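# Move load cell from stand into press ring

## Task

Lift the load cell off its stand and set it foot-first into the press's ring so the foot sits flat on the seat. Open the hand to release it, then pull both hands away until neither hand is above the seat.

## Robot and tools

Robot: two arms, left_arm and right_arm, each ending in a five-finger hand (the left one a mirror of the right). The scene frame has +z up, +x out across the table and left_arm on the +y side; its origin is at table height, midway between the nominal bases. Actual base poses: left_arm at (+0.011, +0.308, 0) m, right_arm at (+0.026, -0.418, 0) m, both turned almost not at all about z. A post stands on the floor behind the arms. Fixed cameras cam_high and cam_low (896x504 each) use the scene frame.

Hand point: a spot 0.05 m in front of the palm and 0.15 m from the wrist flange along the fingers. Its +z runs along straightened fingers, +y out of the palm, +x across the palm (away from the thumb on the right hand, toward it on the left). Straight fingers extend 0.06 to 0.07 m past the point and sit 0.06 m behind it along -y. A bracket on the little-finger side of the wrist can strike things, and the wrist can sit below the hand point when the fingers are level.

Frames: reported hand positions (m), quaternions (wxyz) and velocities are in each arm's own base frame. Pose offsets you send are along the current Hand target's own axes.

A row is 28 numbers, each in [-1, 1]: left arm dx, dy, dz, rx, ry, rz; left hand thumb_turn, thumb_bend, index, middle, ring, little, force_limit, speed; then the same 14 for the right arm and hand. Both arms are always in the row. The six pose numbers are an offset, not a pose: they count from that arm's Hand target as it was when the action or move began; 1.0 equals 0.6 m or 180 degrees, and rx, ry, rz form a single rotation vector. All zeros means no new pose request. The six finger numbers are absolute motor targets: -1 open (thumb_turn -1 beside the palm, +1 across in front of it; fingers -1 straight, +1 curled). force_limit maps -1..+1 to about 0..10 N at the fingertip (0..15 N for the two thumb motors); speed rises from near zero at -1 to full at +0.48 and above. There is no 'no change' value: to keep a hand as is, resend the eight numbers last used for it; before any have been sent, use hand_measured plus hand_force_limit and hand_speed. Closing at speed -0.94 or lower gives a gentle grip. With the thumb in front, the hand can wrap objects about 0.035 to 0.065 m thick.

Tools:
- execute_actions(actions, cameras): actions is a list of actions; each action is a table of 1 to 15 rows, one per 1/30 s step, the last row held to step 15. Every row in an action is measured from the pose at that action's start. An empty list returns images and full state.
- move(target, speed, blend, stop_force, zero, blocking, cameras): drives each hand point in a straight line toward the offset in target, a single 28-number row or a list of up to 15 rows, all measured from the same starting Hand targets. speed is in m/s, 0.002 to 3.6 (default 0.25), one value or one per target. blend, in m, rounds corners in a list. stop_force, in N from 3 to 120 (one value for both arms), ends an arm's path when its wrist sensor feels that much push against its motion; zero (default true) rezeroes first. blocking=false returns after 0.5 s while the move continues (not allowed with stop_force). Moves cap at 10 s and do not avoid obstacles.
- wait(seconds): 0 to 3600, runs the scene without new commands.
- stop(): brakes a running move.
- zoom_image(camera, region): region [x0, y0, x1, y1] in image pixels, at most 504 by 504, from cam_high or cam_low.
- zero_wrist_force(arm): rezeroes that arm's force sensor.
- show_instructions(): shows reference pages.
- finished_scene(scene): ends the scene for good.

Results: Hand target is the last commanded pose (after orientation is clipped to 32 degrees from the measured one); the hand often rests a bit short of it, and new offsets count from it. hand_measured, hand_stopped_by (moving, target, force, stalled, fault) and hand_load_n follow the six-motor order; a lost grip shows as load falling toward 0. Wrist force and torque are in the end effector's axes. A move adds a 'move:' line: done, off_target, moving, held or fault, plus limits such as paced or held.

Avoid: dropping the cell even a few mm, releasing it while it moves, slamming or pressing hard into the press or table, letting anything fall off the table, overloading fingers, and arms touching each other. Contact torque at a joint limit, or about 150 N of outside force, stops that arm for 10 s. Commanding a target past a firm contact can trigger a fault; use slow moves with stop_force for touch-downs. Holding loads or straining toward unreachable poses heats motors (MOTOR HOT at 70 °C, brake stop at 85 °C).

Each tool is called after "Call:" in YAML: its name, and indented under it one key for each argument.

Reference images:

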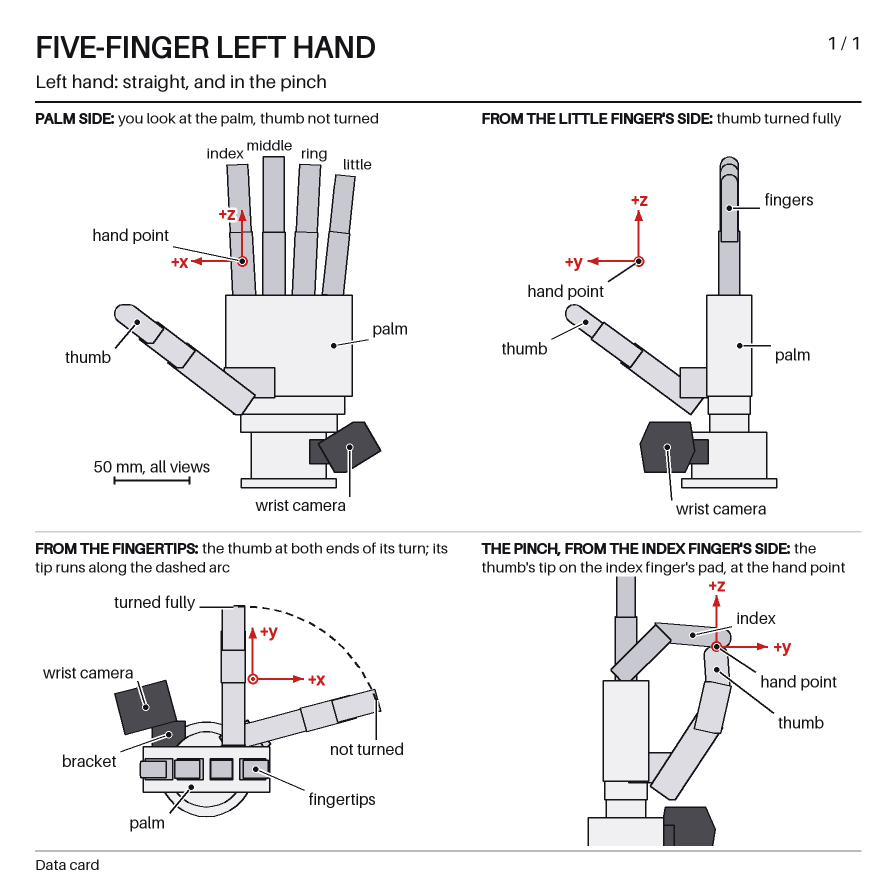

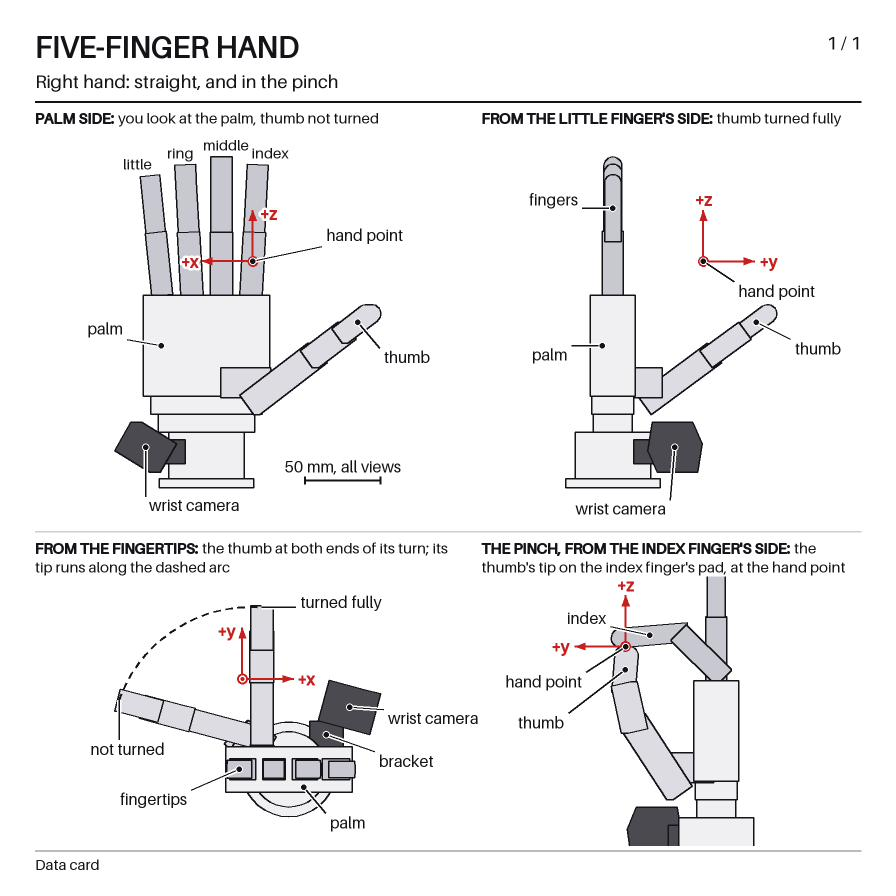

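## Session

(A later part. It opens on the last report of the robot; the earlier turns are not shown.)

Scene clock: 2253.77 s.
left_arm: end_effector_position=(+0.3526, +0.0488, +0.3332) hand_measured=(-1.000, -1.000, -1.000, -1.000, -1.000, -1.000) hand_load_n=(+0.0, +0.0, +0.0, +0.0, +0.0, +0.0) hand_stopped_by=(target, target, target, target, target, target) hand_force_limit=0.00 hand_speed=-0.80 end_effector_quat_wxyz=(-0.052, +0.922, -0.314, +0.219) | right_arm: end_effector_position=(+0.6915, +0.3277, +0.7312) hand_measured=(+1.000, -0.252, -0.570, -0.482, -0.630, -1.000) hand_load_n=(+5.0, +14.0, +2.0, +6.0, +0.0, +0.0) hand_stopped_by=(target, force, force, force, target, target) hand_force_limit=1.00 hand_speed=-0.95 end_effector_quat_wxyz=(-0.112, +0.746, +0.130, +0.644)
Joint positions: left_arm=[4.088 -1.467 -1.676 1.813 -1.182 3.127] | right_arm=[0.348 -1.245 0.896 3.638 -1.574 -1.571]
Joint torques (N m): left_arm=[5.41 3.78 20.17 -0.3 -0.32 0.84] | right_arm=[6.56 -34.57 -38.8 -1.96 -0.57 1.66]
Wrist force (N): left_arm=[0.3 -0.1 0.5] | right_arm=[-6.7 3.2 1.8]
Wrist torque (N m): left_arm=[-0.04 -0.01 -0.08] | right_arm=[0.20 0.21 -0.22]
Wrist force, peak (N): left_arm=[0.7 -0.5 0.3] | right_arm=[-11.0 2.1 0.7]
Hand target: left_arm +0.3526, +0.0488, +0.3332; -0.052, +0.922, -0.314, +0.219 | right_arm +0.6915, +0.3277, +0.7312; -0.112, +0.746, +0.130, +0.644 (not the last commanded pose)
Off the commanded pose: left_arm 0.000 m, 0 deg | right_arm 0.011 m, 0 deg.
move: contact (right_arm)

Call:
move:
  target:
    - [0,0,0,0,0,0,-1,-1,-1,-1,-1,-1,0,-0.8,0.0008,0,-0.0001,0,0,0,1,0.35,-0.5,-0.4,-0.63,-1,1.0,-0.95]
    - [0,0,0,0,0,0,-1,-1,-1,-1,-1,-1,0,-0.8,0.0009,0.0004,0.0003,0,0,0,1,0.35,-0.5,-0.4,-0.63,-1,1.0,-0.95]
  speed: 0.01

Call:
move:
  target: [0,0,0,0,0,0,-1,-1,-1,-1,-1,-1,0,-0.8,-0.0231,0,0.0035,0,0,0,1,0.35,-0.5,-0.4,-0.63,-1,1.0,-0.95]
  speed: 0.004
  stop_force: 6
  cameras: ["all"]

Call:
zoom_image:
  camera: "cam_low"
  region: [430, 120, 460, 152]

Scene clock: 2262.50 s.
left_arm: end_effector_position=(+0.3526, +0.0488, +0.3332) hand_measured=(-1.000, -1.000, -1.000, -1.000, -1.000, -1.000) hand_load_n=(+0.0, +0.0, +0.0, +0.0, +0.0, +0.0) hand_stopped_by=(target, target, target, target, target, target) hand_force_limit=0.00 hand_speed=-0.80 end_effector_quat_wxyz=(-0.052, +0.922, -0.314, +0.219) | right_arm: end_effector_position=(+0.6918, +0.3276, +0.7317) hand_measured=(+1.000, -0.252, -0.570, -0.482, -0.630, -1.000) hand_load_n=(+5.0, +14.0, +2.5, +6.0, +0.0, +0.0) hand_stopped_by=(target, force, force, force, target, target) hand_force_limit=1.00 hand_speed=-0.95 end_effector_quat_wxyz=(-0.112, +0.746, +0.130, +0.644)
Joint positions: left_arm=[4.088 -1.467 -1.676 1.813 -1.182 3.127] | right_arm=[0.348 -1.244 0.893 3.64 -1.574 -1.571]
Joint torques (N m): left_arm=[7.46 3.88 20.09 -0.5 -0.32 0.79] | right_arm=[-8.75 -36.25 -41.15 -2.3 1.33 -0.24]
Wrist force (N): left_arm=[0.4 -0.4 0.4] | right_arm=[-10.8 1.8 0.6]
Wrist torque (N m): left_arm=[-0.08 -0.02 -0.06] | right_arm=[0.15 0.24 -0.36]
Wrist force, peak (N): left_arm=[0.7 -0.5 0.6] | right_arm=[-10.9 2.4 0.9]
Hand target: left_arm +0.3526, +0.0488, +0.3332; -0.052, +0.922, -0.314, +0.219 | right_arm +0.6918, +0.3275, +0.7317; -0.112, +0.746, +0.130, +0.644
Off the commanded pose: left_arm 0.000 m, 0 deg | right_arm 0.000 m, 0 deg.
move: done

Scene clock: 2263.67 s.
left_arm: end_effector_position=(+0.3526, +0.0488, +0.3332) hand_measured=(-1.000, -1.000, -1.000, -1.000, -1.000, -1.000) hand_load_n=(+0.0, +0.0, +0.0, +0.0, +0.0, +0.0) hand_stopped_by=(target, target, target, target, target, target) hand_force_limit=0.00 hand_speed=-0.80 end_effector_quat_wxyz=(-0.052, +0.922, -0.314, +0.219) | right_arm: end_effector_position=(+0.6918, +0.3275, +0.7311) hand_measured=(+1.000, -0.252, -0.570, -0.482, -0.630, -1.000) hand_load_n=(+4.5, +14.0, +2.5, +6.0, +0.0, +0.0) hand_stopped_by=(target, force, force, force, target, target) hand_force_limit=1.00 hand_speed=-0.95 end_effector_quat_wxyz=(-0.112, +0.746, +0.130, +0.644)
Joint positions: left_arm=[4.088 -1.467 -1.676 1.813 -1.182 3.127] | right_arm=[0.347 -1.245 0.895 3.638 -1.574 -1.571]
Joint torques (N m): left_arm=[6.48 3.05 20.75 -0.24 -0.42 0.92] | right_arm=[-6.77 -33.98 -38.96 -1.64 1.31 -0.18]
Wrist force (N): left_arm=[0.1 -0.4 0.4] | right_arm=[-6.8 2.1 1.4]
Wrist torque (N m): left_arm=[-0.08 0.02 -0.08] | right_arm=[0.11 0.19 -0.21]
Wrist force, peak (N): left_arm=[0.6 -0.6 0.5] | right_arm=[-10.8 2.0 0.5]
Hand target: left_arm +0.3526, +0.0488, +0.3332; -0.052, +0.922, -0.314, +0.219 | right_arm +0.6918, +0.3276, +0.7311; -0.112, +0.746, +0.130, +0.644 (not the last commanded pose)
Off the commanded pose: left_arm 0.000 m, 0 deg | right_arm 0.013 m, 0 deg.
move: contact (right_arm)

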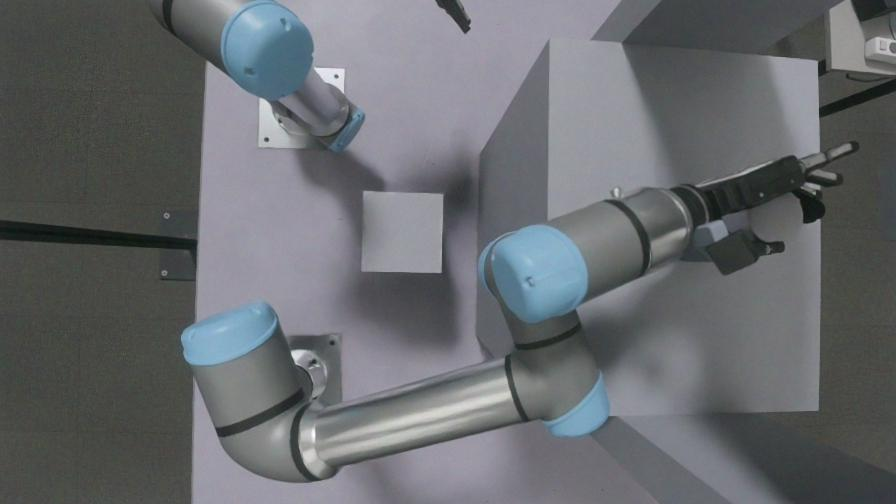

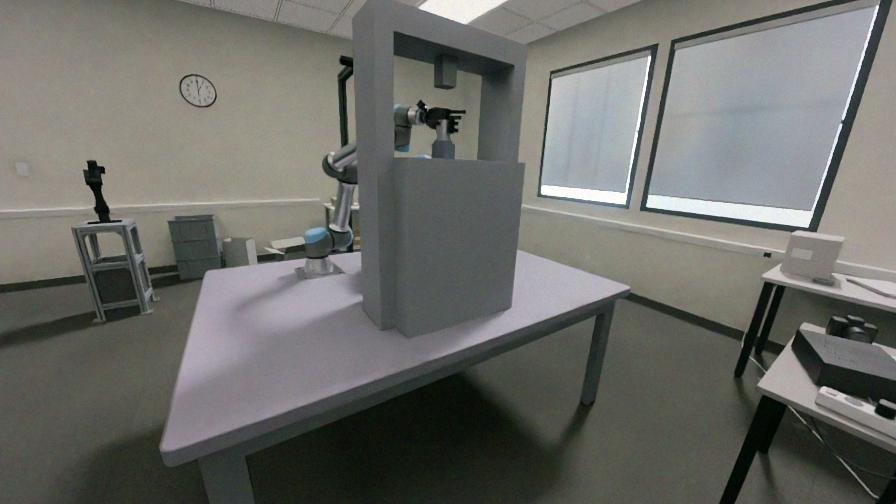

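Scaled by 15.750 from the camera's image (finer frame: 1280x720).

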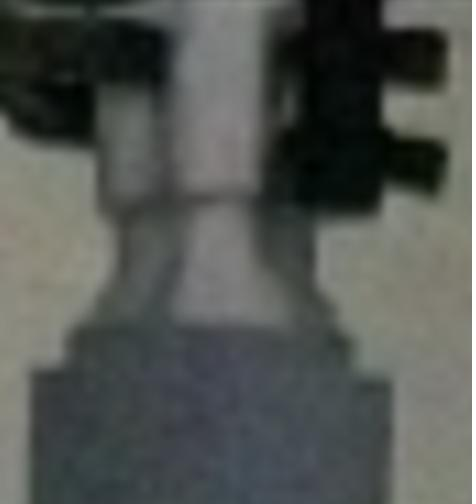

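Call:
move:
  target: [0,0,0,0,0,0,-1,-1,-1,-1,-1,-1,0,-0.8,-0.0165,0,0.0025,0,0,0,1,0.35,-0.5,-0.4,-0.63,-1,1.0,-0.95]
  speed: 0.003
  stop_force: 8

Scene clock: 2273.43 s.
left_arm: end_effector_position=(+0.3526, +0.0488, +0.3332) hand_measured=(-1.000, -1.000, -1.000, -1.000, -1.000, -1.000) hand_load_n=(+0.0, +0.0, +0.0, +0.0, +0.0, +0.0) hand_stopped_by=(target, target, target, target, target, target) hand_force_limit=0.00 hand_speed=-0.80 end_effector_quat_wxyz=(-0.052, +0.922, -0.314, +0.219) | right_arm: end_effector_position=(+0.6918, +0.3276, +0.7308) hand_measured=(+1.000, -0.252, -0.570, -0.482, -0.630, -1.000) hand_load_n=(+4.0, +14.0, +2.5, +6.0, +0.0, +0.0) hand_stopped_by=(target, force, force, force, target, target) hand_force_limit=1.00 hand_speed=-0.95 end_effector_quat_wxyz=(-0.112, +0.746, +0.130, +0.644)
Joint positions: left_arm=[4.088 -1.467 -1.676 1.813 -1.182 3.127] | right_arm=[0.347 -1.245 0.897 3.636 -1.574 -1.571]
Joint torques (N m): left_arm=[5.88 3.8 19.85 -0.22 -0.44 0.89] | right_arm=[-0.31 -30.79 -35.78 -0.56 1.21 1.54]
Wrist force (N): left_arm=[0.2 -0.3 0.4] | right_arm=[-1.5 2.8 2.4]
Wrist torque (N m): left_arm=[-0.07 0.00 -0.09] | right_arm=[0.13 0.15 -0.03]
Wrist force, peak (N): left_arm=[0.3 -0.6 0.7] | right_arm=[-7.0 2.2 1.5]
Hand target: left_arm +0.3526, +0.0488, +0.3332; -0.052, +0.922, -0.314, +0.219 | right_arm +0.6918, +0.3276, +0.7308; -0.112, +0.746, +0.130, +0.644 (not the last commanded pose)
Off the commanded pose: left_arm 0.000 m, 0 deg | right_arm 0.010 m, 0 deg.
move: contact (right_arm)

Call:
move:
  target:
    - [0,0,0,0,0,0,-1,-1,-1,-1,-1,-1,0,-0.8,0.0012,0,-0.0002,0,0,0,1,0.35,-0.5,-0.4,-0.63,-1,1.0,-0.95]
    - [0,0,0,0,0,0,-1,-1,-1,-1,-1,-1,0,-0.8,0.0013,0,0.0005,0,0,0,1,0.35,-0.5,-0.4,-0.63,-1,1.0,-0.95]
  speed: 0.005

Call:
move:
  target: [0,0,0,0,0,0,-1,-1,-1,-1,-1,-1,0,-0.8,-0.0231,0,0.0035,0,0,0,1,0.35,-0.5,-0.4,-0.63,-1,1.0,-0.95]
  speed: 0.004
  stop_force: 6

Scene clock: 2294.87 s.
left_arm: end_effector_position=(+0.3526, +0.0488, +0.3332) hand_measured=(-1.000, -1.000, -1.000, -1.000, -1.000, -1.000) hand_load_n=(+0.0, +0.0, +0.0, +0.0, +0.0, +0.0) hand_stopped_by=(target, target, target, target, target, target) hand_force_limit=0.00 hand_speed=-0.80 end_effector_quat_wxyz=(-0.052, +0.922, -0.314, +0.219) | right_arm: end_effector_position=(+0.6922, +0.3277, +0.7315) hand_measured=(+1.000, -0.252, -0.570, -0.482, -0.630, -1.000) hand_load_n=(+5.0, +13.5, +2.0, +5.5, +0.0, +0.0) hand_stopped_by=(target, force, force, force, target, target) hand_force_limit=1.00 hand_speed=-0.95 end_effector_quat_wxyz=(-0.112, +0.746, +0.130, +0.644)
Joint positions: left_arm=[4.088 -1.467 -1.676 1.813 -1.182 3.127] | right_arm=[0.347 -1.243 0.892 3.639 -1.574 -1.571]
Joint torques (N m): left_arm=[6.54 3.66 18.95 -0.29 -0.51 0.76] | right_arm=[-0.5 -36.9 -42.11 -2.65 1.39 1.42]
Wrist force (N): left_arm=[0.5 -0.4 0.4] | right_arm=[-11.7 2.2 -0.8]
Wrist torque (N m): left_arm=[-0.08 -0.04 -0.06] | right_arm=[0.21 0.18 -0.38]
Wrist force, peak (N): left_arm=[0.5 -0.5 0.6] | right_arm=[-11.7 2.5 -0.7]
Hand target: left_arm +0.3526, +0.0488, +0.3332; -0.052, +0.922, -0.314, +0.219 | right_arm +0.6922, +0.3277, +0.7315; -0.112, +0.746, +0.130, +0.644
Off the commanded pose: left_arm 0.000 m, 0 deg | right_arm 0.000 m, 0 deg.
move: done

Scene clock: 2296.03 s.
left_arm: end_effector_position=(+0.3526, +0.0488, +0.3332) hand_measured=(-1.000, -1.000, -1.000, -1.000, -1.000, -1.000) hand_load_n=(+0.0, +0.0, +0.0, +0.0, +0.0, +0.0) hand_stopped_by=(target, target, target, target, target, target) hand_force_limit=0.00 hand_speed=-0.80 end_effector_quat_wxyz=(-0.052, +0.922, -0.314, +0.219) | right_arm: end_effector_position=(+0.6922, +0.3277, +0.7309) hand_measured=(+1.000, -0.252, -0.570, -0.482, -0.630, -1.000) hand_load_n=(+4.0, +14.0, +2.0, +6.0, +0.0, +0.0) hand_stopped_by=(target, force, force, force, target, target) hand_force_limit=1.00 hand_speed=-0.95 end_effector_quat_wxyz=(-0.112, +0.746, +0.130, +0.644)
Joint positions: left_arm=[4.088 -1.467 -1.676 1.813 -1.182 3.127] | right_arm=[0.347 -1.244 0.894 3.637 -1.574 -1.571]
Joint torques (N m): left_arm=[6.99 3.28 20.09 -0.47 -0.63 0.74] | right_arm=[-0.65 -33.47 -38.4 -1.68 1.26 1.43]
Wrist force (N): left_arm=[0.2 -0.4 0.8] | right_arm=[-7.4 2.5 -0.3]
Wrist torque (N m): left_arm=[-0.09 0.01 -0.08] | right_arm=[0.22 0.14 -0.24]
Wrist force, peak (N): left_arm=[0.3 -0.6 0.6] | right_arm=[-11.8 2.4 -0.9]
Hand target: left_arm +0.3526, +0.0488, +0.3332; -0.052, +0.922, -0.314, +0.219 | right_arm +0.6922, +0.3277, +0.7309; -0.112, +0.746, +0.130, +0.644 (not the last commanded pose)
Off the commanded pose: left_arm 0.000 m, 0 deg | right_arm 0.013 m, 0 deg.
move: contact (right_arm)

Call:
move:
  target:
    - [0,0,0,0,0,0,-1,-1,-1,-1,-1,-1,0,-0.8,0.0012,0,-0.0002,0,0,0,1,0.35,-0.5,-0.4,-0.63,-1,1.0,-0.95]
    - [0,0,0,0,0,0,-1,-1,-1,-1,-1,-1,0,-0.8,0.001,0,-0.0015,0,0,0,1,0.35,-0.5,-0.4,-0.63,-1,1.0,-0.95]
  speed: 0.005

Call:
move:
  target: [0,0,0,0,0,0,-1,-1,-1,-1,-1,-1,0,-0.8,-0.0231,0,0.0035,0,0,0,1,0.35,-0.5,-0.4,-0.63,-1,1.0,-0.95]
  speed: 0.004
  stop_force: 6

Scene clock: 2302.63 s.
left_arm: end_effector_position=(+0.3526, +0.0488, +0.3332) hand_measured=(-1.000, -1.000, -1.000, -1.000, -1.000, -1.000) hand_load_n=(+0.0, +0.0, +0.0, +0.0, +0.0, +0.0) hand_stopped_by=(target, target, target, target, target, target) hand_force_limit=0.00 hand_speed=-0.80 end_effector_quat_wxyz=(-0.052, +0.922, -0.314, +0.219) | right_arm: end_effector_position=(+0.6916, +0.3275, +0.7316) hand_measured=(+1.000, -0.252, -0.570, -0.482, -0.630, -1.000) hand_load_n=(+5.0, +14.0, +2.5, +5.5, +0.0, +0.0) hand_stopped_by=(target, force, force, force, target, target) hand_force_limit=1.00 hand_speed=-0.95 end_effector_quat_wxyz=(-0.112, +0.746, +0.130, +0.644)
Joint positions: left_arm=[4.088 -1.467 -1.676 1.813 -1.182 3.127] | right_arm=[0.347 -1.245 0.894 3.639 -1.574 -1.571]
Joint torques (N m): left_arm=[7.11 3.43 19.87 -0.44 -0.16 0.51] | right_arm=[0.19 -51.76 -15.13 -7.05 0.97 1.42]
Wrist force (N): left_arm=[0.6 -0.3 0.4] | right_arm=[-10.2 1.9 0.8]
Wrist torque (N m): left_arm=[-0.05 -0.06 -0.06] | right_arm=[0.13 0.14 -0.34]
Wrist force, peak (N): left_arm=[0.5 -0.7 0.4] | right_arm=[-11.6 2.5 -0.3]
Hand target: left_arm +0.3526, +0.0488, +0.3332; -0.052, +0.922, -0.314, +0.219 | right_arm +0.6915, +0.3274, +0.7317; -0.112, +0.746, +0.130, +0.644
Off the commanded pose: left_arm 0.000 m, 0 deg | right_arm 0.000 m, 0 deg.
move: done

Scene clock: 2303.80 s.
left_arm: end_effector_position=(+0.3526, +0.0488, +0.3332) hand_measured=(-1.000, -1.000, -1.000, -1.000, -1.000, -1.000) hand_load_n=(+0.0, -0.5, +0.0, +0.0, +0.5, +0.0) hand_stopped_by=(target, target, target, target, target, target) hand_force_limit=0.00 hand_speed=-0.80 end_effector_quat_wxyz=(-0.052, +0.922, -0.314, +0.219) | right_arm: end_effector_position=(+0.6915, +0.3274, +0.7311) hand_measured=(+1.000, -0.252, -0.570, -0.482, -0.630, -1.000) hand_load_n=(+5.0, +14.0, +2.5, +6.0, +0.0, +0.0) hand_stopped_by=(target, force, force, force, target, target) hand_force_limit=1.00 hand_speed=-0.95 end_effector_quat_wxyz=(-0.112, +0.746, +0.130, +0.644)
Joint positions: left_arm=[4.088 -1.467 -1.676 1.813 -1.182 3.127] | right_arm=[0.347 -1.246 0.897 3.637 -1.574 -1.571]
Joint torques (N m): left_arm=[6.63 4.53 20.57 -0.68 -0.5 0.82] | right_arm=[0.68 -34.44 -37.92 -1.78 0.79 1.43]
Wrist force (N): left_arm=[0.4 -0.5 0.3] | right_arm=[-5.7 3.2 2.8]
Wrist torque (N m): left_arm=[-0.08 -0.03 -0.07] | right_arm=[0.15 0.17 -0.17]
Wrist force, peak (N): left_arm=[0.5 -0.5 0.5] | right_arm=[-10.3 1.9 1.1]
Hand target: left_arm +0.3526, +0.0488, +0.3332; -0.052, +0.922, -0.314, +0.219 | right_arm +0.6915, +0.3274, +0.7311; -0.112, +0.746, +0.130, +0.644 (not the last commanded pose)
Off the commanded pose: left_arm 0.000 m, 0 deg | right_arm 0.013 m, 0 deg.
move: contact (right_arm)

Call:
move:
  target:
    - [0,0,0,0,0,0,-1,-1,-1,-1,-1,-1,0,-0.8,0.0012,0,-0.0002,0,0,0,1,0.35,-0.5,-0.4,-0.63,-1,1.0,-0.95]
    - [0,0,0,0,0,0,-1,-1,-1,-1,-1,-1,0,-0.8,0.0004,0.0018,0.0004,0,0,0.0056,1,0.35,-0.5,-0.4,-0.63,-1,1.0,-0.95]
  speed: 0.005

Call:
move:
  target: [0,0,0,0,0,0,-1,-1,-1,-1,-1,-1,0,-0.8,-0.0231,0,0.0035,0,0,0,1,0.35,-0.5,-0.4,-0.63,-1,1.0,-0.95]
  speed: 0.004
  stop_force: 8

Scene clock: 2325.70 s.
left_arm: end_effector_position=(+0.3526, +0.0488, +0.3332) hand_measured=(-1.000, -1.000, -1.000, -1.000, -1.000, -1.000) hand_load_n=(+0.0, +0.0, +0.0, +0.0, +0.0, +0.0) hand_stopped_by=(target, target, target, target, target, target) hand_force_limit=0.00 hand_speed=-0.80 end_effector_quat_wxyz=(-0.052, +0.922, -0.314, +0.219) | right_arm: end_effector_position=(+0.6921, +0.3265, +0.7313) hand_measured=(+1.000, -0.252, -0.570, -0.482, -0.630, -1.000) hand_load_n=(+5.5, +14.0, +2.0, +6.0, +0.0, +0.0) hand_stopped_by=(target, force, force, force, target, target) hand_force_limit=1.00 hand_speed=-0.95 end_effector_quat_wxyz=(-0.117, +0.747, +0.123, +0.643)
Joint positions: left_arm=[4.088 -1.467 -1.676 1.813 -1.182 3.127] | right_arm=[0.344 -1.245 0.892 3.64 -1.571 -1.554]
Joint torques (N m): left_arm=[6.39 3.25 18.79 -0.41 -0.42 0.86] | right_arm=[-8.38 -36.4 -40.25 -2.36 1.35 1.56]
Wrist force (N): left_arm=[0.4 -0.3 0.2] | right_arm=[-10.8 2.0 0.7]
Wrist torque (N m): left_arm=[-0.05 -0.04 -0.06] | right_arm=[0.14 0.24 -0.42]
Wrist force, peak (N): left_arm=[0.6 -0.5 0.6] | right_arm=[-10.9 2.1 1.0]
Hand target: left_arm +0.3526, +0.0488, +0.3332; -0.052, +0.922, -0.314, +0.219 | right_arm +0.6921, +0.3265, +0.7313; -0.118, +0.747, +0.123, +0.643
Off the commanded pose: left_arm 0.000 m, 0 deg | right_arm 0.000 m, 0 deg.
move: done

Scene clock: 2326.97 s.
left_arm: end_effector_position=(+0.3526, +0.0488, +0.3332) hand_measured=(-1.000, -1.000, -1.000, -1.000, -1.000, -1.000) hand_load_n=(+0.0, -0.5, +0.0, +0.0, +0.0, +0.0) hand_stopped_by=(target, target, target, target, target, target) hand_force_limit=0.00 hand_speed=-0.80 end_effector_quat_wxyz=(-0.052, +0.922, -0.314, +0.219) | right_arm: end_effector_position=(+0.6921, +0.3265, +0.7303) hand_measured=(+1.000, -0.252, -0.570, -0.482, -0.630, -1.000) hand_load_n=(+4.0, +14.0, +2.5, +6.0, +0.0, +0.0) hand_stopped_by=(target, force, force, force, target, target) hand_force_limit=1.00 hand_speed=-0.95 end_effector_quat_wxyz=(-0.118, +0.747, +0.123, +0.643)
Joint positions: left_arm=[4.088 -1.467 -1.676 1.813 -1.182 3.127] | right_arm=[0.344 -1.246 0.896 3.637 -1.571 -1.554]
Joint torques (N m): left_arm=[6.1 3.03 18.52 -0.43 -0.7 0.75] | right_arm=[-6.71 -33.24 -37.44 -2.01 0.66 1.65]
Wrist force (N): left_arm=[0.5 -0.4 0.4] | right_arm=[-5.8 1.9 1.5]
Wrist torque (N m): left_arm=[-0.06 -0.05 -0.06] | right_arm=[0.11 0.18 -0.23]
Wrist force, peak (N): left_arm=[0.4 -0.7 0.5] | right_arm=[-10.9 2.2 0.8]
Hand target: left_arm +0.3526, +0.0488, +0.3332; -0.052, +0.922, -0.314, +0.219 | right_arm +0.6921, +0.3265, +0.7304; -0.118, +0.747, +0.123, +0.643 (not the last commanded pose)
Off the commanded pose: left_arm 0.000 m, 0 deg | right_arm 0.013 m, 0 deg.
move: contact (right_arm)

Call:
move:
  target:
    - [0,0,0,0,0,0,-1,-1,-1,-1,-1,-1,0,-0.8,0.0009,0,-0.0001,0,0,0,1,0.35,-0.5,-0.4,-0.63,-1,1.0,-0.95]
    - [0,0,0,0,0,0,-1,-1,-1,-1,-1,-1,0,-0.8,0.0003,0.0012,-0.0001,0,0,0.0044,1,0.35,-0.5,-0.4,-0.63,-1,1.0,-0.95]
  speed: 0.005

Call:
move:
  target: [0,0,0,0,0,0,-1,-1,-1,-1,-1,-1,0,-0.8,-0.0231,0,0.0035,0,0,0,1,0.35,-0.5,-0.4,-0.63,-1,1.0,-0.95]
  speed: 0.004
  stop_force: 8
  cameras: ["all"]

Call:
zoom_image:
  camera: "cam_low"
  region: [420, 100, 470, 150]

Scene clock: 2359.60 s.
left_arm: end_effector_position=(+0.3526, +0.0488, +0.3332) hand_measured=(-1.000, -1.000, -1.000, -1.000, -1.000, -1.000) hand_load_n=(+0.0, -0.5, +0.0, +0.0, +0.0, +0.0) hand_stopped_by=(target, target, target, target, target, target) hand_force_limit=0.00 hand_speed=-0.80 end_effector_quat_wxyz=(-0.052, +0.922, -0.314, +0.219) | right_arm: end_effector_position=(+0.6923, +0.3258, +0.7305) hand_measured=(+1.000, -0.252, -0.570, -0.482, -0.630, -1.000) hand_load_n=(+5.5, +14.0, +2.0, +6.0, +0.0, +0.0) hand_stopped_by=(target, force, force, force, target, target) hand_force_limit=1.00 hand_speed=-0.95 end_effector_quat_wxyz=(-0.122, +0.747, +0.118, +0.642)
Joint positions: left_arm=[4.088 -1.467 -1.676 1.813 -1.182 3.127] | right_arm=[0.342 -1.245 0.893 3.64 -1.568 -1.54]
Joint torques (N m): left_arm=[6.15 4.18 19.15 -0.36 -0.78 0.76] | right_arm=[-8.44 -51.12 -40.57 -2.3 1.32 1.68]
Wrist force (N): left_arm=[0.3 -0.5 0.5] | right_arm=[-10.8 2.5 1.0]
Wrist torque (N m): left_arm=[-0.09 0.00 -0.07] | right_arm=[0.18 0.24 -0.40]
Wrist force, peak (N): left_arm=[0.5 -0.5 0.7] | right_arm=[-11.0 2.5 0.7]
Hand target: left_arm +0.3526, +0.0488, +0.3332; -0.052, +0.922, -0.314, +0.219 | right_arm +0.6923, +0.3258, +0.7305; -0.122, +0.747, +0.118, +0.642
Off the commanded pose: left_arm 0.000 m, 0 deg | right_arm 0.000 m, 0 deg.
move: done

Scene clock: 2360.83 s.
left_arm: end_effector_position=(+0.3526, +0.0488, +0.3332) hand_measured=(-1.000, -1.000, -1.000, -1.000, -1.000, -1.000) hand_load_n=(+0.0, +0.0, +0.0, +0.0, +0.0, +0.0) hand_stopped_by=(target, target, target, target, target, target) hand_force_limit=0.00 hand_speed=-0.80 end_effector_quat_wxyz=(-0.052, +0.922, -0.314, +0.219) | right_arm: end_effector_position=(+0.6923, +0.3258, +0.7299) hand_measured=(+1.000, -0.252, -0.570, -0.482, -0.630, -1.000) hand_load_n=(+4.0, +13.5, +2.5, +6.0, -0.5, +0.0) hand_stopped_by=(target, force, force, force, target, target) hand_force_limit=1.00 hand_speed=-0.95 end_effector_quat_wxyz=(-0.122, +0.747, +0.118, +0.642)
Joint positions: left_arm=[4.088 -1.467 -1.676 1.813 -1.182 3.127] | right_arm=[0.342 -1.246 0.896 3.637 -1.568 -1.54]
Joint torques (N m): left_arm=[6.64 3.77 19.65 -0.45 -0.7 0.71] | right_arm=[-4.87 -33.76 -38.09 -1.83 0.21 1.39]
Wrist force (N): left_arm=[0.5 -0.4 0.4] | right_arm=[-5.9 1.9 1.6]
Wrist torque (N m): left_arm=[-0.07 -0.03 -0.06] | right_arm=[0.12 0.16 -0.24]
Wrist force, peak (N): left_arm=[0.4 -0.3 0.7] | right_arm=[-10.9 2.5 0.7]
Hand target: left_arm +0.3526, +0.0488, +0.3332; -0.052, +0.922, -0.314, +0.219 | right_arm +0.6923, +0.3258, +0.7299; -0.122, +0.747, +0.118, +0.642 (not the last commanded pose)
Off the commanded pose: left_arm 0.000 m, 0 deg | right_arm 0.013 m, 0 deg.
move: contact (right_arm)

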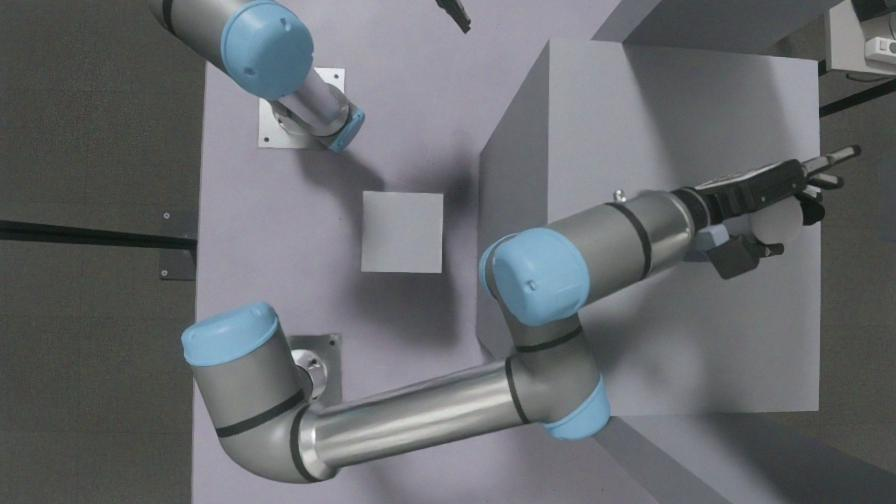

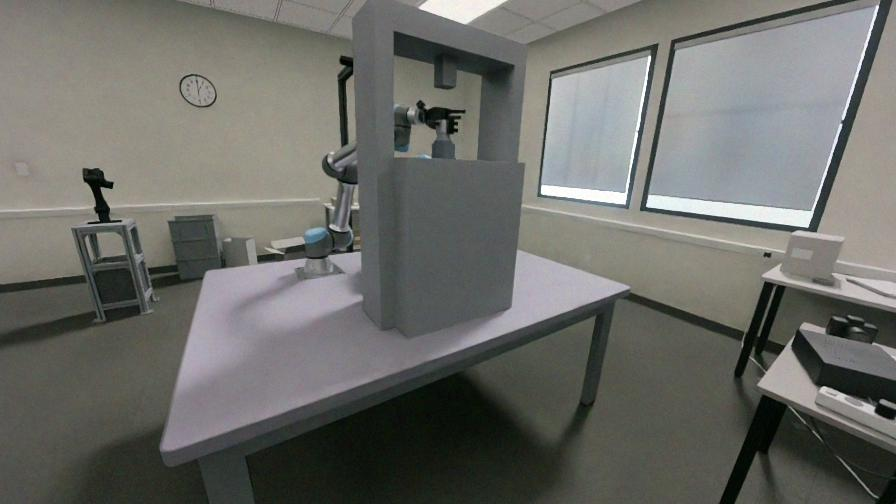

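Scaled by 10.080 from the camera's image (finer frame: 1280x720).

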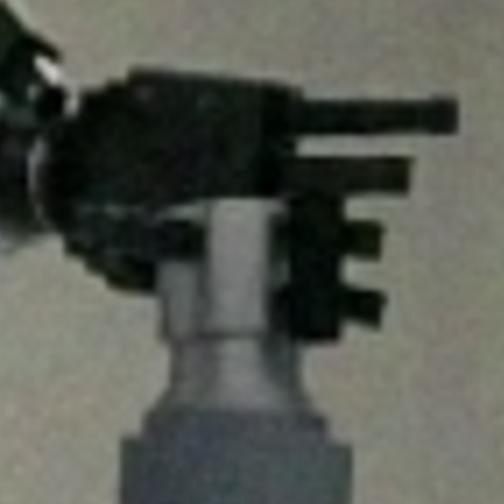

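Call:
execute_actions:
  actions:
    - [[0,0,0,0,0,0,-1,-1,-1,-1,-1,-1,0,-0.8,0,0,0,0,0,0,1,-0.5,-0.5,-0.4,-0.63,-1,1.0,-0.93]]
    - [[0,0,0,0,0,0,-1,-1,-1,-1,-1,-1,0,-0.8,0,0,0,0,0,0,1,-0.5,-0.5,-0.4,-0.63,-1,1.0,-0.93]]
  cameras: ["all"]

Call:
zoom_image:
  camera: "cam_low"
  region: [420, 100, 470, 150]

Scene clock: 2387.13 s.
left_arm: end_effector_position=(+0.3526, +0.0488, +0.3332) hand_measured=(-1.000, -1.000, -1.000, -1.000, -1.000, -1.000) hand_load_n=(+0.0, +0.0, +0.0, +0.0, +0.0, +0.0) hand_stopped_by=(target, target, target, target, target, target) hand_force_limit=0.00 hand_speed=-0.80 end_effector_quat_wxyz=(-0.052, +0.922, -0.314, +0.219) | right_arm: end_effector_position=(+0.6923, +0.3258, +0.7299) hand_measured=(+1.000, -0.500, -0.570, -0.480, -0.630, -1.000) hand_load_n=(+0.0, +0.0, +0.0, +0.5, +0.0, +0.0) hand_stopped_by=(target, target, force, force, target, target) hand_force_limit=1.00 hand_speed=-0.93 end_effector_quat_wxyz=(-0.122, +0.747, +0.118, +0.642)
Joint positions: left_arm=[4.088 -1.467 -1.676 1.813 -1.182 3.127] | right_arm=[0.342 -1.246 0.896 3.637 -1.568 -1.54]
Joint torques (N m): left_arm=[6.08 3.06 19.48 -0.65 -0.78 0.83] | right_arm=[-4.95 -34.6 -24.14 0.02 0.29 -1.07]
Wrist force (N): left_arm=[0.4 -0.4 0.2] | right_arm=[-0.2 1.5 -0.6]
Wrist torque (N m): left_arm=[-0.06 -0.03 -0.07] | right_arm=[0.12 -0.07 -0.19]
Wrist force, peak (N): left_arm=[0.7 -0.5 0.5] | right_arm=[-6.1 2.0 1.4]
Hand target: left_arm +0.3526, +0.0488, +0.3332; -0.052, +0.922, -0.314, +0.219 | right_arm +0.6923, +0.3258, +0.7299; -0.122, +0.747, +0.118, +0.642
Off the commanded pose: left_arm 0.000 m, 0 deg | right_arm 0.000 m, 0 deg.
Step readings (end_effector_position of left_arm | right_arm):
0: (+0.3526, +0.0488, +0.3332) | (+0.6923, +0.3258, +0.7299)
1: (+0.3526, +0.0488, +0.3332) | (+0.6923, +0.3258, +0.7299)
2: (+0.3526, +0.0488, +0.3332) | (+0.6923, +0.3258, +0.7299)
4: (+0.3526, +0.0488, +0.3332) | (+0.6923, +0.3258, +0.7299)
8: (+0.3526, +0.0488, +0.3332) | (+0.6923, +0.3258, +0.7299)
15: (+0.3526, +0.0488, +0.3332) | (+0.6923, +0.3258, +0.7299)
16: (+0.3526, +0.0488, +0.3332) | (+0.6923, +0.3258, +0.7299)
17: (+0.3526, +0.0488, +0.3332) | (+0.6923, +0.3258, +0.7299)
19: (+0.3526, +0.0488, +0.3332) | (+0.6923, +0.3258, +0.7299)
23: (+0.3526, +0.0488, +0.3332) | (+0.6923, +0.3258, +0.7299)
30: (+0.3526, +0.0488, +0.3332) | (+0.6923, +0.3258, +0.7299)

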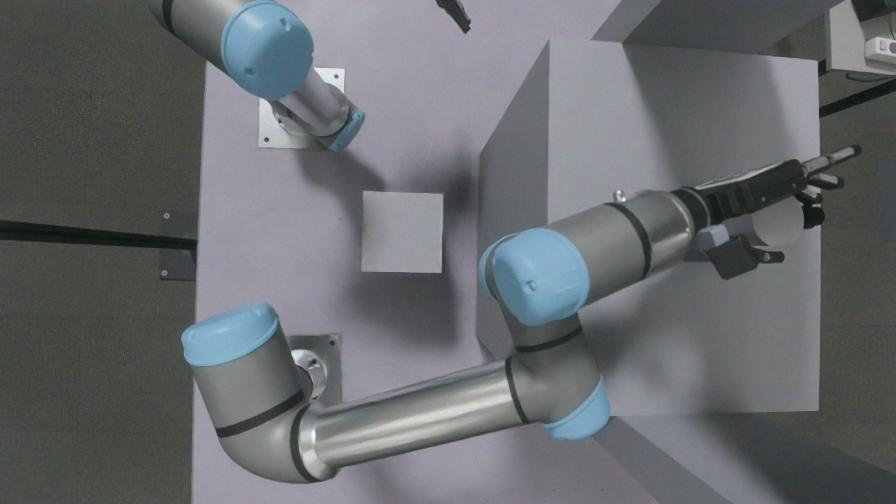

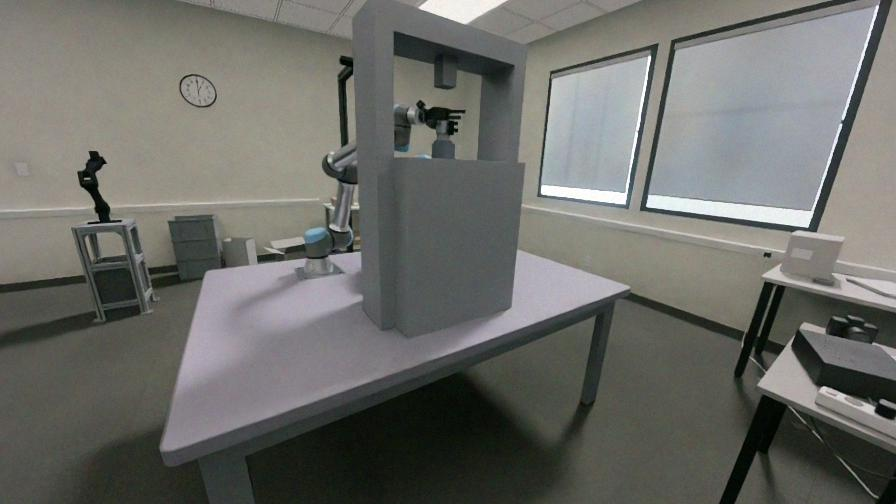

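Scaled by 10.080 from the camera's image (finer frame: 1280x720).

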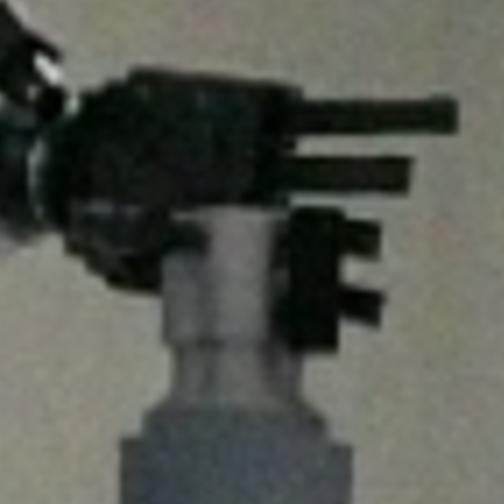

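Call:
execute_actions:
  actions:
    - [[0,0,0,0,0,0,-1,-1,-1,-1,-1,-1,0,-0.8,0,0,0,0,0,0,1,-1,-0.5,-0.4,-0.63,-1,1.0,-0.7]]
    - [[0,0,0,0,0,0,-1,-1,-1,-1,-1,-1,0,-0.8,0,0,0,0,0,0,1,-1,-0.75,-0.7,-0.75,-1,1.0,-0.85]]
    - [[0,0,0,0,0,0,-1,-1,-1,-1,-1,-1,0,-0.8,0,0,0,0,0,0,1,-1,-0.75,-0.7,-0.75,-1,1.0,-0.85]]
  cameras: ["all"]

Call:
zoom_image:
  camera: "cam_low"
  region: [420, 100, 470, 150]

Scene clock: 2402.20 s.
left_arm: end_effector_position=(+0.3526, +0.0488, +0.3332) hand_measured=(-1.000, -1.000, -1.000, -1.000, -1.000, -1.000) hand_load_n=(+0.0, +0.0, +0.0, +0.0, +0.0, +0.0) hand_stopped_by=(target, target, target, target, target, target) hand_force_limit=0.00 hand_speed=-0.80 end_effector_quat_wxyz=(-0.052, +0.922, -0.314, +0.219) | right_arm: end_effector_position=(+0.6923, +0.3258, +0.7299) hand_measured=(+1.000, -1.000, -0.750, -0.700, -0.750, -1.000) hand_load_n=(+0.5, +0.0, +0.0, +0.0, +0.0, +0.0) hand_stopped_by=(target, target, target, target, target, target) hand_force_limit=1.00 hand_speed=-0.85 end_effector_quat_wxyz=(-0.122, +0.747, +0.118, +0.642)
Joint positions: left_arm=[4.088 -1.467 -1.676 1.813 -1.182 3.127] | right_arm=[0.342 -1.246 0.896 3.637 -1.568 -1.54]
Joint torques (N m): left_arm=[6.8 3.36 20.12 -0.35 -0.74 0.4] | right_arm=[-4.49 -35.98 -8.92 0.01 0.28 -1.36]
Wrist force (N): left_arm=[0.3 -0.4 0.6] | right_arm=[-0.3 1.9 -0.7]
Wrist torque (N m): left_arm=[-0.08 -0.01 -0.07] | right_arm=[0.16 -0.04 -0.19]
Wrist force, peak (N): left_arm=[0.7 -0.5 0.6] | right_arm=[-0.3 2.2 -0.8]
Hand target: left_arm +0.3526, +0.0488, +0.3332; -0.052, +0.922, -0.314, +0.219 | right_arm +0.6923, +0.3258, +0.7299; -0.122, +0.747, +0.118, +0.642
Off the commanded pose: left_arm 0.000 m, 0 deg | right_arm 0.000 m, 0 deg.
Step readings (end_effector_position of left_arm | right_arm):
0: (+0.3526, +0.0488, +0.3332) | (+0.6923, +0.3258, +0.7299)
1: (+0.3526, +0.0488, +0.3332) | (+0.6923, +0.3258, +0.7299)
2: (+0.3526, +0.0488, +0.3332) | (+0.6923, +0.3258, +0.7299)
4: (+0.3526, +0.0488, +0.3332) | (+0.6923, +0.3258, +0.7299)
8: (+0.3526, +0.0488, +0.3332) | (+0.6923, +0.3258, +0.7299)
15: (+0.3526, +0.0488, +0.3332) | (+0.6923, +0.3258, +0.7299)
16: (+0.3526, +0.0488, +0.3332) | (+0.6923, +0.3258, +0.7299)
17: (+0.3526, +0.0488, +0.3332) | (+0.6923, +0.3258, +0.7299)
19: (+0.3526, +0.0488, +0.3332) | (+0.6923, +0.3258, +0.7299)
23: (+0.3526, +0.0488, +0.3332) | (+0.6923, +0.3258, +0.7299)
30: (+0.3526, +0.0488, +0.3332) | (+0.6923, +0.3258, +0.7299)
31: (+0.3526, +0.0488, +0.3332) | (+0.6923, +0.3258, +0.7299)
32: (+0.3526, +0.0488, +0.3332) | (+0.6923, +0.3258, +0.7299)
34: (+0.3526, +0.0488, +0.3332) | (+0.6923, +0.3258, +0.7299)
38: (+0.3526, +0.0488, +0.3332) | (+0.6923, +0.3258, +0.7299)
45: (+0.3526, +0.0488, +0.3332) | (+0.6923, +0.3258, +0.7299)

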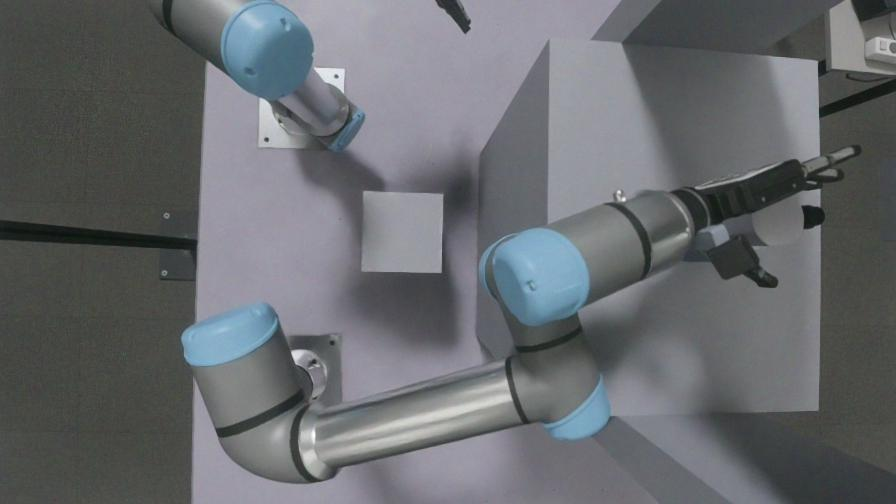

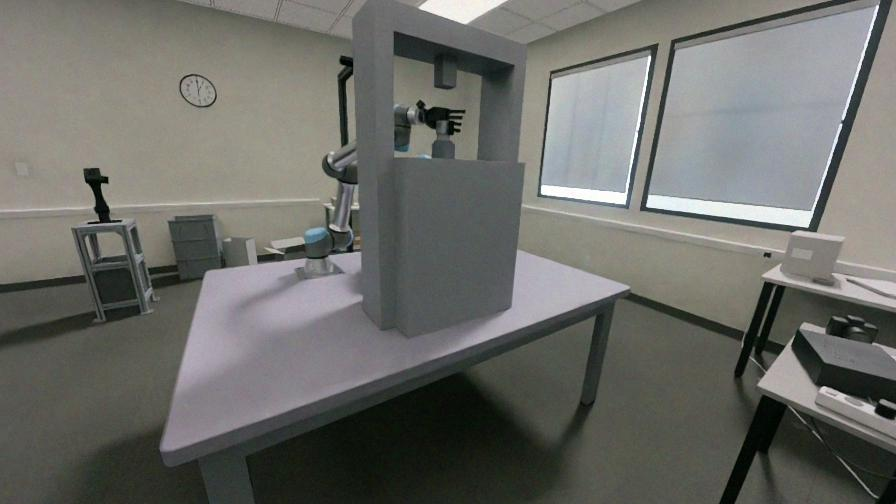

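Scaled by 10.080 from the camera's image (finer frame: 1280x720).

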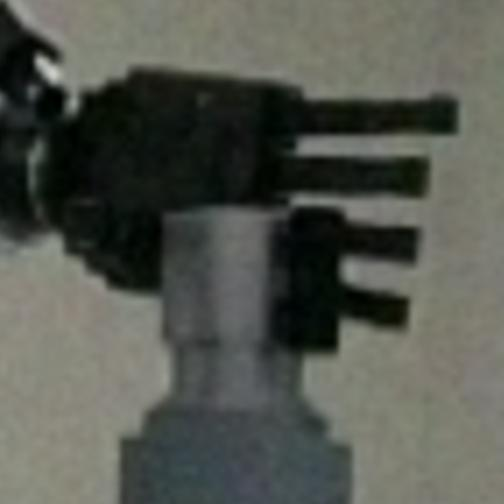

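Call:
move:
  target:
    - [0,0,0,0,0,0,-1,-1,-1,-1,-1,-1,0,-0.8,0,0,0,0,0,0,1,-1,-1,-1,-1,-1,1.0,-0.8]
    - [0,0,0,0,0,0,-1,-1,-1,-1,-1,-1,0,-0.8,0,-0.02,0,0,0,0,1,-1,-1,-1,-1,-1,1.0,-0.8]
  speed: 0.02
  cameras: ["all"]

Call:
zoom_image:
  camera: "cam_low"
  region: [420, 100, 470, 150]

Call:
zoom_image:
  camera: "cam_high"
  region: [680, 130, 880, 300]

Scene clock: 2412.93 s.
left_arm: end_effector_position=(+0.3526, +0.0488, +0.3332) hand_measured=(-1.000, -1.000, -1.000, -1.000, -1.000, -1.000) hand_load_n=(+0.0, +0.0, +0.0, +0.0, +0.0, +0.0) hand_stopped_by=(target, target, target, target, target, target) hand_force_limit=0.00 hand_speed=-0.80 end_effector_quat_wxyz=(-0.052, +0.922, -0.314, +0.219) | right_arm: end_effector_position=(+0.6883, +0.3370, +0.7302) hand_measured=(+1.000, -1.000, -1.000, -1.000, -1.000, -1.000) hand_load_n=(+0.5, +0.0, +0.0, +0.0, +0.0, +0.0) hand_stopped_by=(target, target, target, target, target, target) hand_force_limit=1.00 hand_speed=-0.80 end_effector_quat_wxyz=(-0.122, +0.747, +0.118, +0.642)
Joint positions: left_arm=[4.088 -1.467 -1.676 1.813 -1.182 3.127] | right_arm=[0.365 -1.237 0.882 3.642 -1.591 -1.537]
Joint torques (N m): left_arm=[5.36 3.76 18.3 -0.31 -0.83 0.64] | right_arm=[9.7 -29.15 -34.73 0.23 -1.72 2.18]
Wrist force (N): left_arm=[0.0 -0.5 0.4] | right_arm=[-0.4 1.6 -0.7]
Wrist torque (N m): left_arm=[-0.10 0.03 -0.08] | right_arm=[0.11 -0.04 -0.21]
Wrist force, peak (N): left_arm=[0.5 -0.5 0.7] | right_arm=[-0.2 2.0 -0.8]
Hand target: left_arm +0.3526, +0.0488, +0.3332; -0.052, +0.922, -0.314, +0.219 | right_arm +0.6883, +0.3371, +0.7302; -0.122, +0.747, +0.118, +0.642
Off the commanded pose: left_arm 0.000 m, 0 deg | right_arm 0.000 m, 0 deg.
move: done

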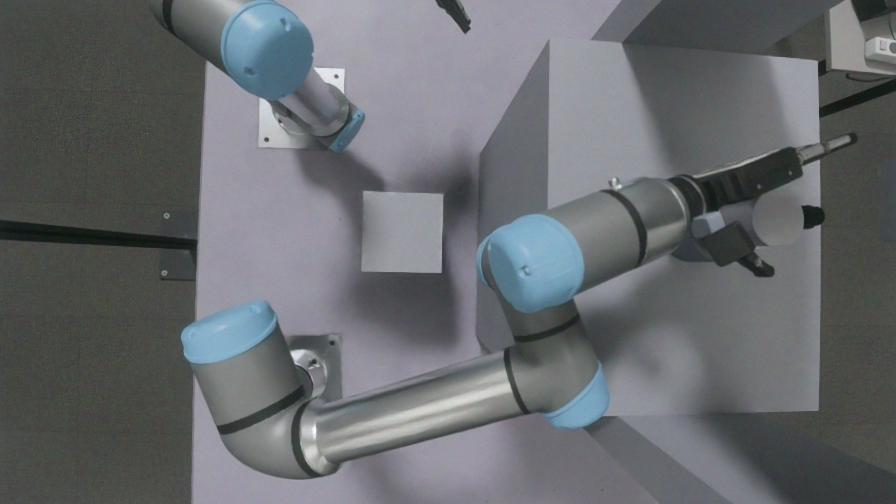

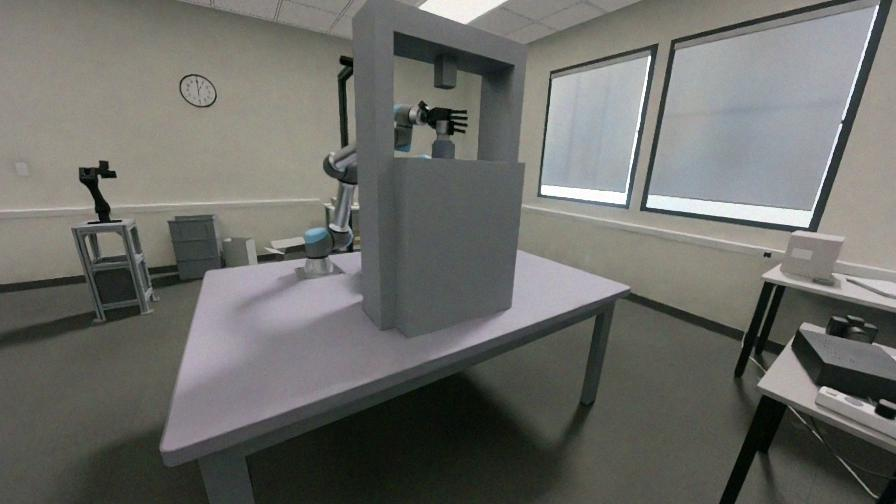

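Scaled by 10.080 from the camera's image (finer frame: 1280x720).

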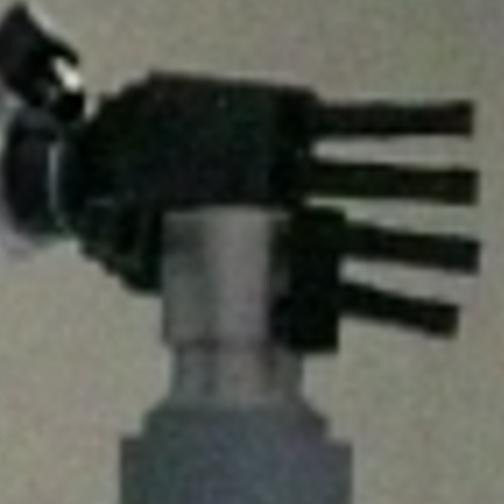

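Scaled by 2.520 from the camera's image (finer frame: 1280x720).

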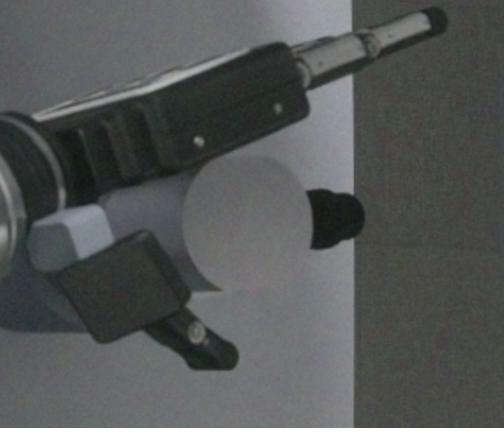

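Call:
move:
  target:
    - [0,0,0,0,0,0,-1,-1,-1,-1,-1,-1,0,-0.8,-0.0247,0,-0.165,0,0,0,1,-1,-1,-1,-1,-1,1.0,-0.8]
    - [0,0,0,0,0,0,-1,-1,-1,-1,-1,-1,0,-0.8,-0.0617,0,-0.412,0,0,0,1,-1,-1,-1,-1,-1,1.0,-0.8]
  speed: [0.06, 0.2]
  blend: [0.02, 0]
  cameras: ["all"]

Call:
zoom_image:
  camera: "cam_low"
  region: [420, 100, 470, 150]

Call:
zoom_image:
  camera: "cam_high"
  region: [680, 130, 880, 300]

Scene clock: 2432.43 s.
left_arm: end_effector_position=(+0.3526, +0.0488, +0.3332) hand_measured=(-1.000, -1.000, -1.000, -1.000, -1.000, -1.000) hand_load_n=(+0.0, +0.0, +0.0, +0.0, +0.0, +0.0) hand_stopped_by=(target, target, target, target, target, target) hand_force_limit=0.00 hand_speed=-0.80 end_effector_quat_wxyz=(-0.052, +0.922, -0.314, +0.219) | right_arm: end_effector_position=(+0.4527, +0.2538, +0.7295) hand_measured=(+1.000, -1.000, -1.000, -1.000, -1.000, -1.000) hand_load_n=(+0.0, +0.0, +0.0, +0.0, +0.0, +0.0) hand_stopped_by=(target, target, target, target, target, target) hand_force_limit=1.00 hand_speed=-0.80 end_effector_quat_wxyz=(-0.122, +0.747, +0.118, +0.642)
Joint positions: left_arm=[4.088 -1.467 -1.676 1.813 -1.182 3.127] | right_arm=[0.388 -1.834 1.505 3.616 -1.614 -1.533]
Joint torques (N m): left_arm=[6.88 3.86 18.98 -0.49 -0.78 0.57] | right_arm=[9.1 -17.22 -10.48 0.36 -1.48 2.04]
Wrist force (N): left_arm=[0.3 -0.4 0.4] | right_arm=[-0.3 1.7 -0.6]
Wrist torque (N m): left_arm=[-0.08 0.00 -0.08] | right_arm=[0.13 -0.05 -0.21]
Wrist force, peak (N): left_arm=[0.7 -0.7 0.4] | right_arm=[-0.5 1.7 -1.5]
Hand target: left_arm +0.3526, +0.0488, +0.3332; -0.052, +0.922, -0.314, +0.219 | right_arm +0.4526, +0.2538, +0.7295; -0.122, +0.747, +0.118, +0.642
Off the commanded pose: left_arm 0.000 m, 0 deg | right_arm 0.000 m, 0 deg.
move: done

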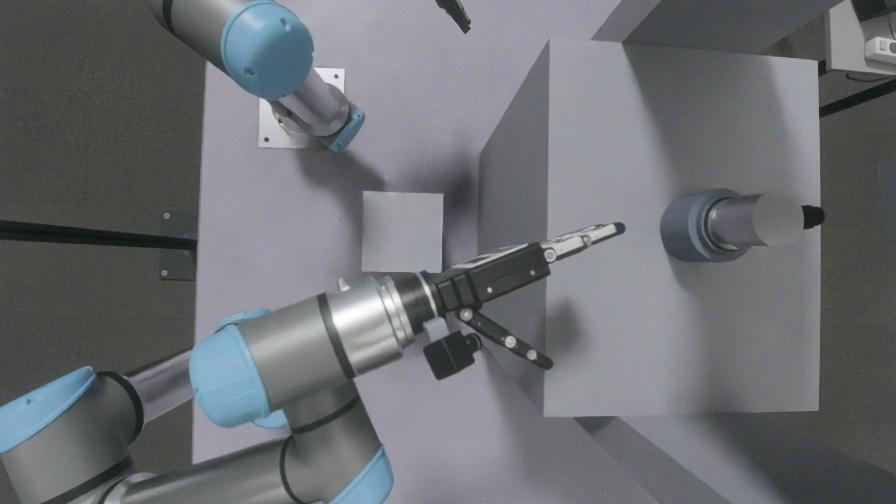

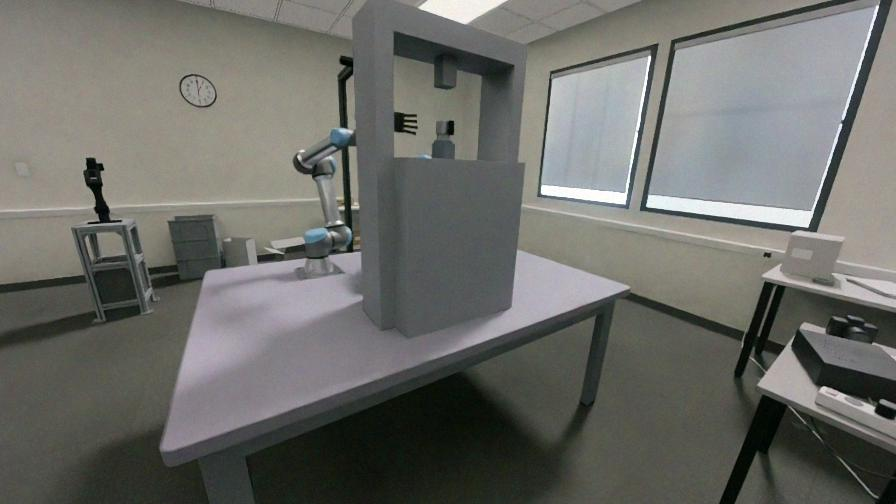

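Scaled by 10.080 from the camera's image (finer frame: 1280x720).

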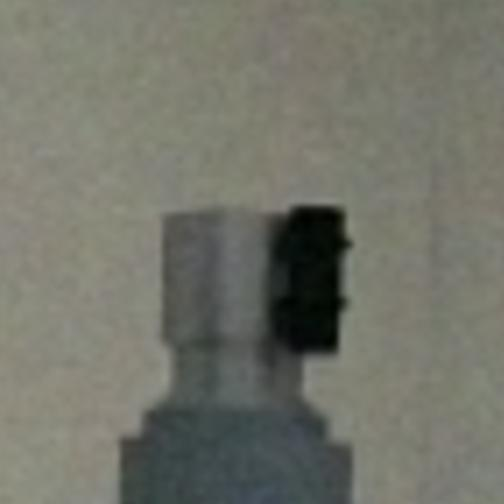

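Scaled by 2.520 from the camera's image (finer frame: 1280x720).

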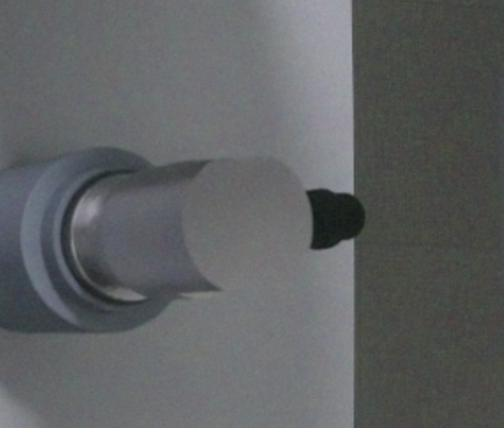

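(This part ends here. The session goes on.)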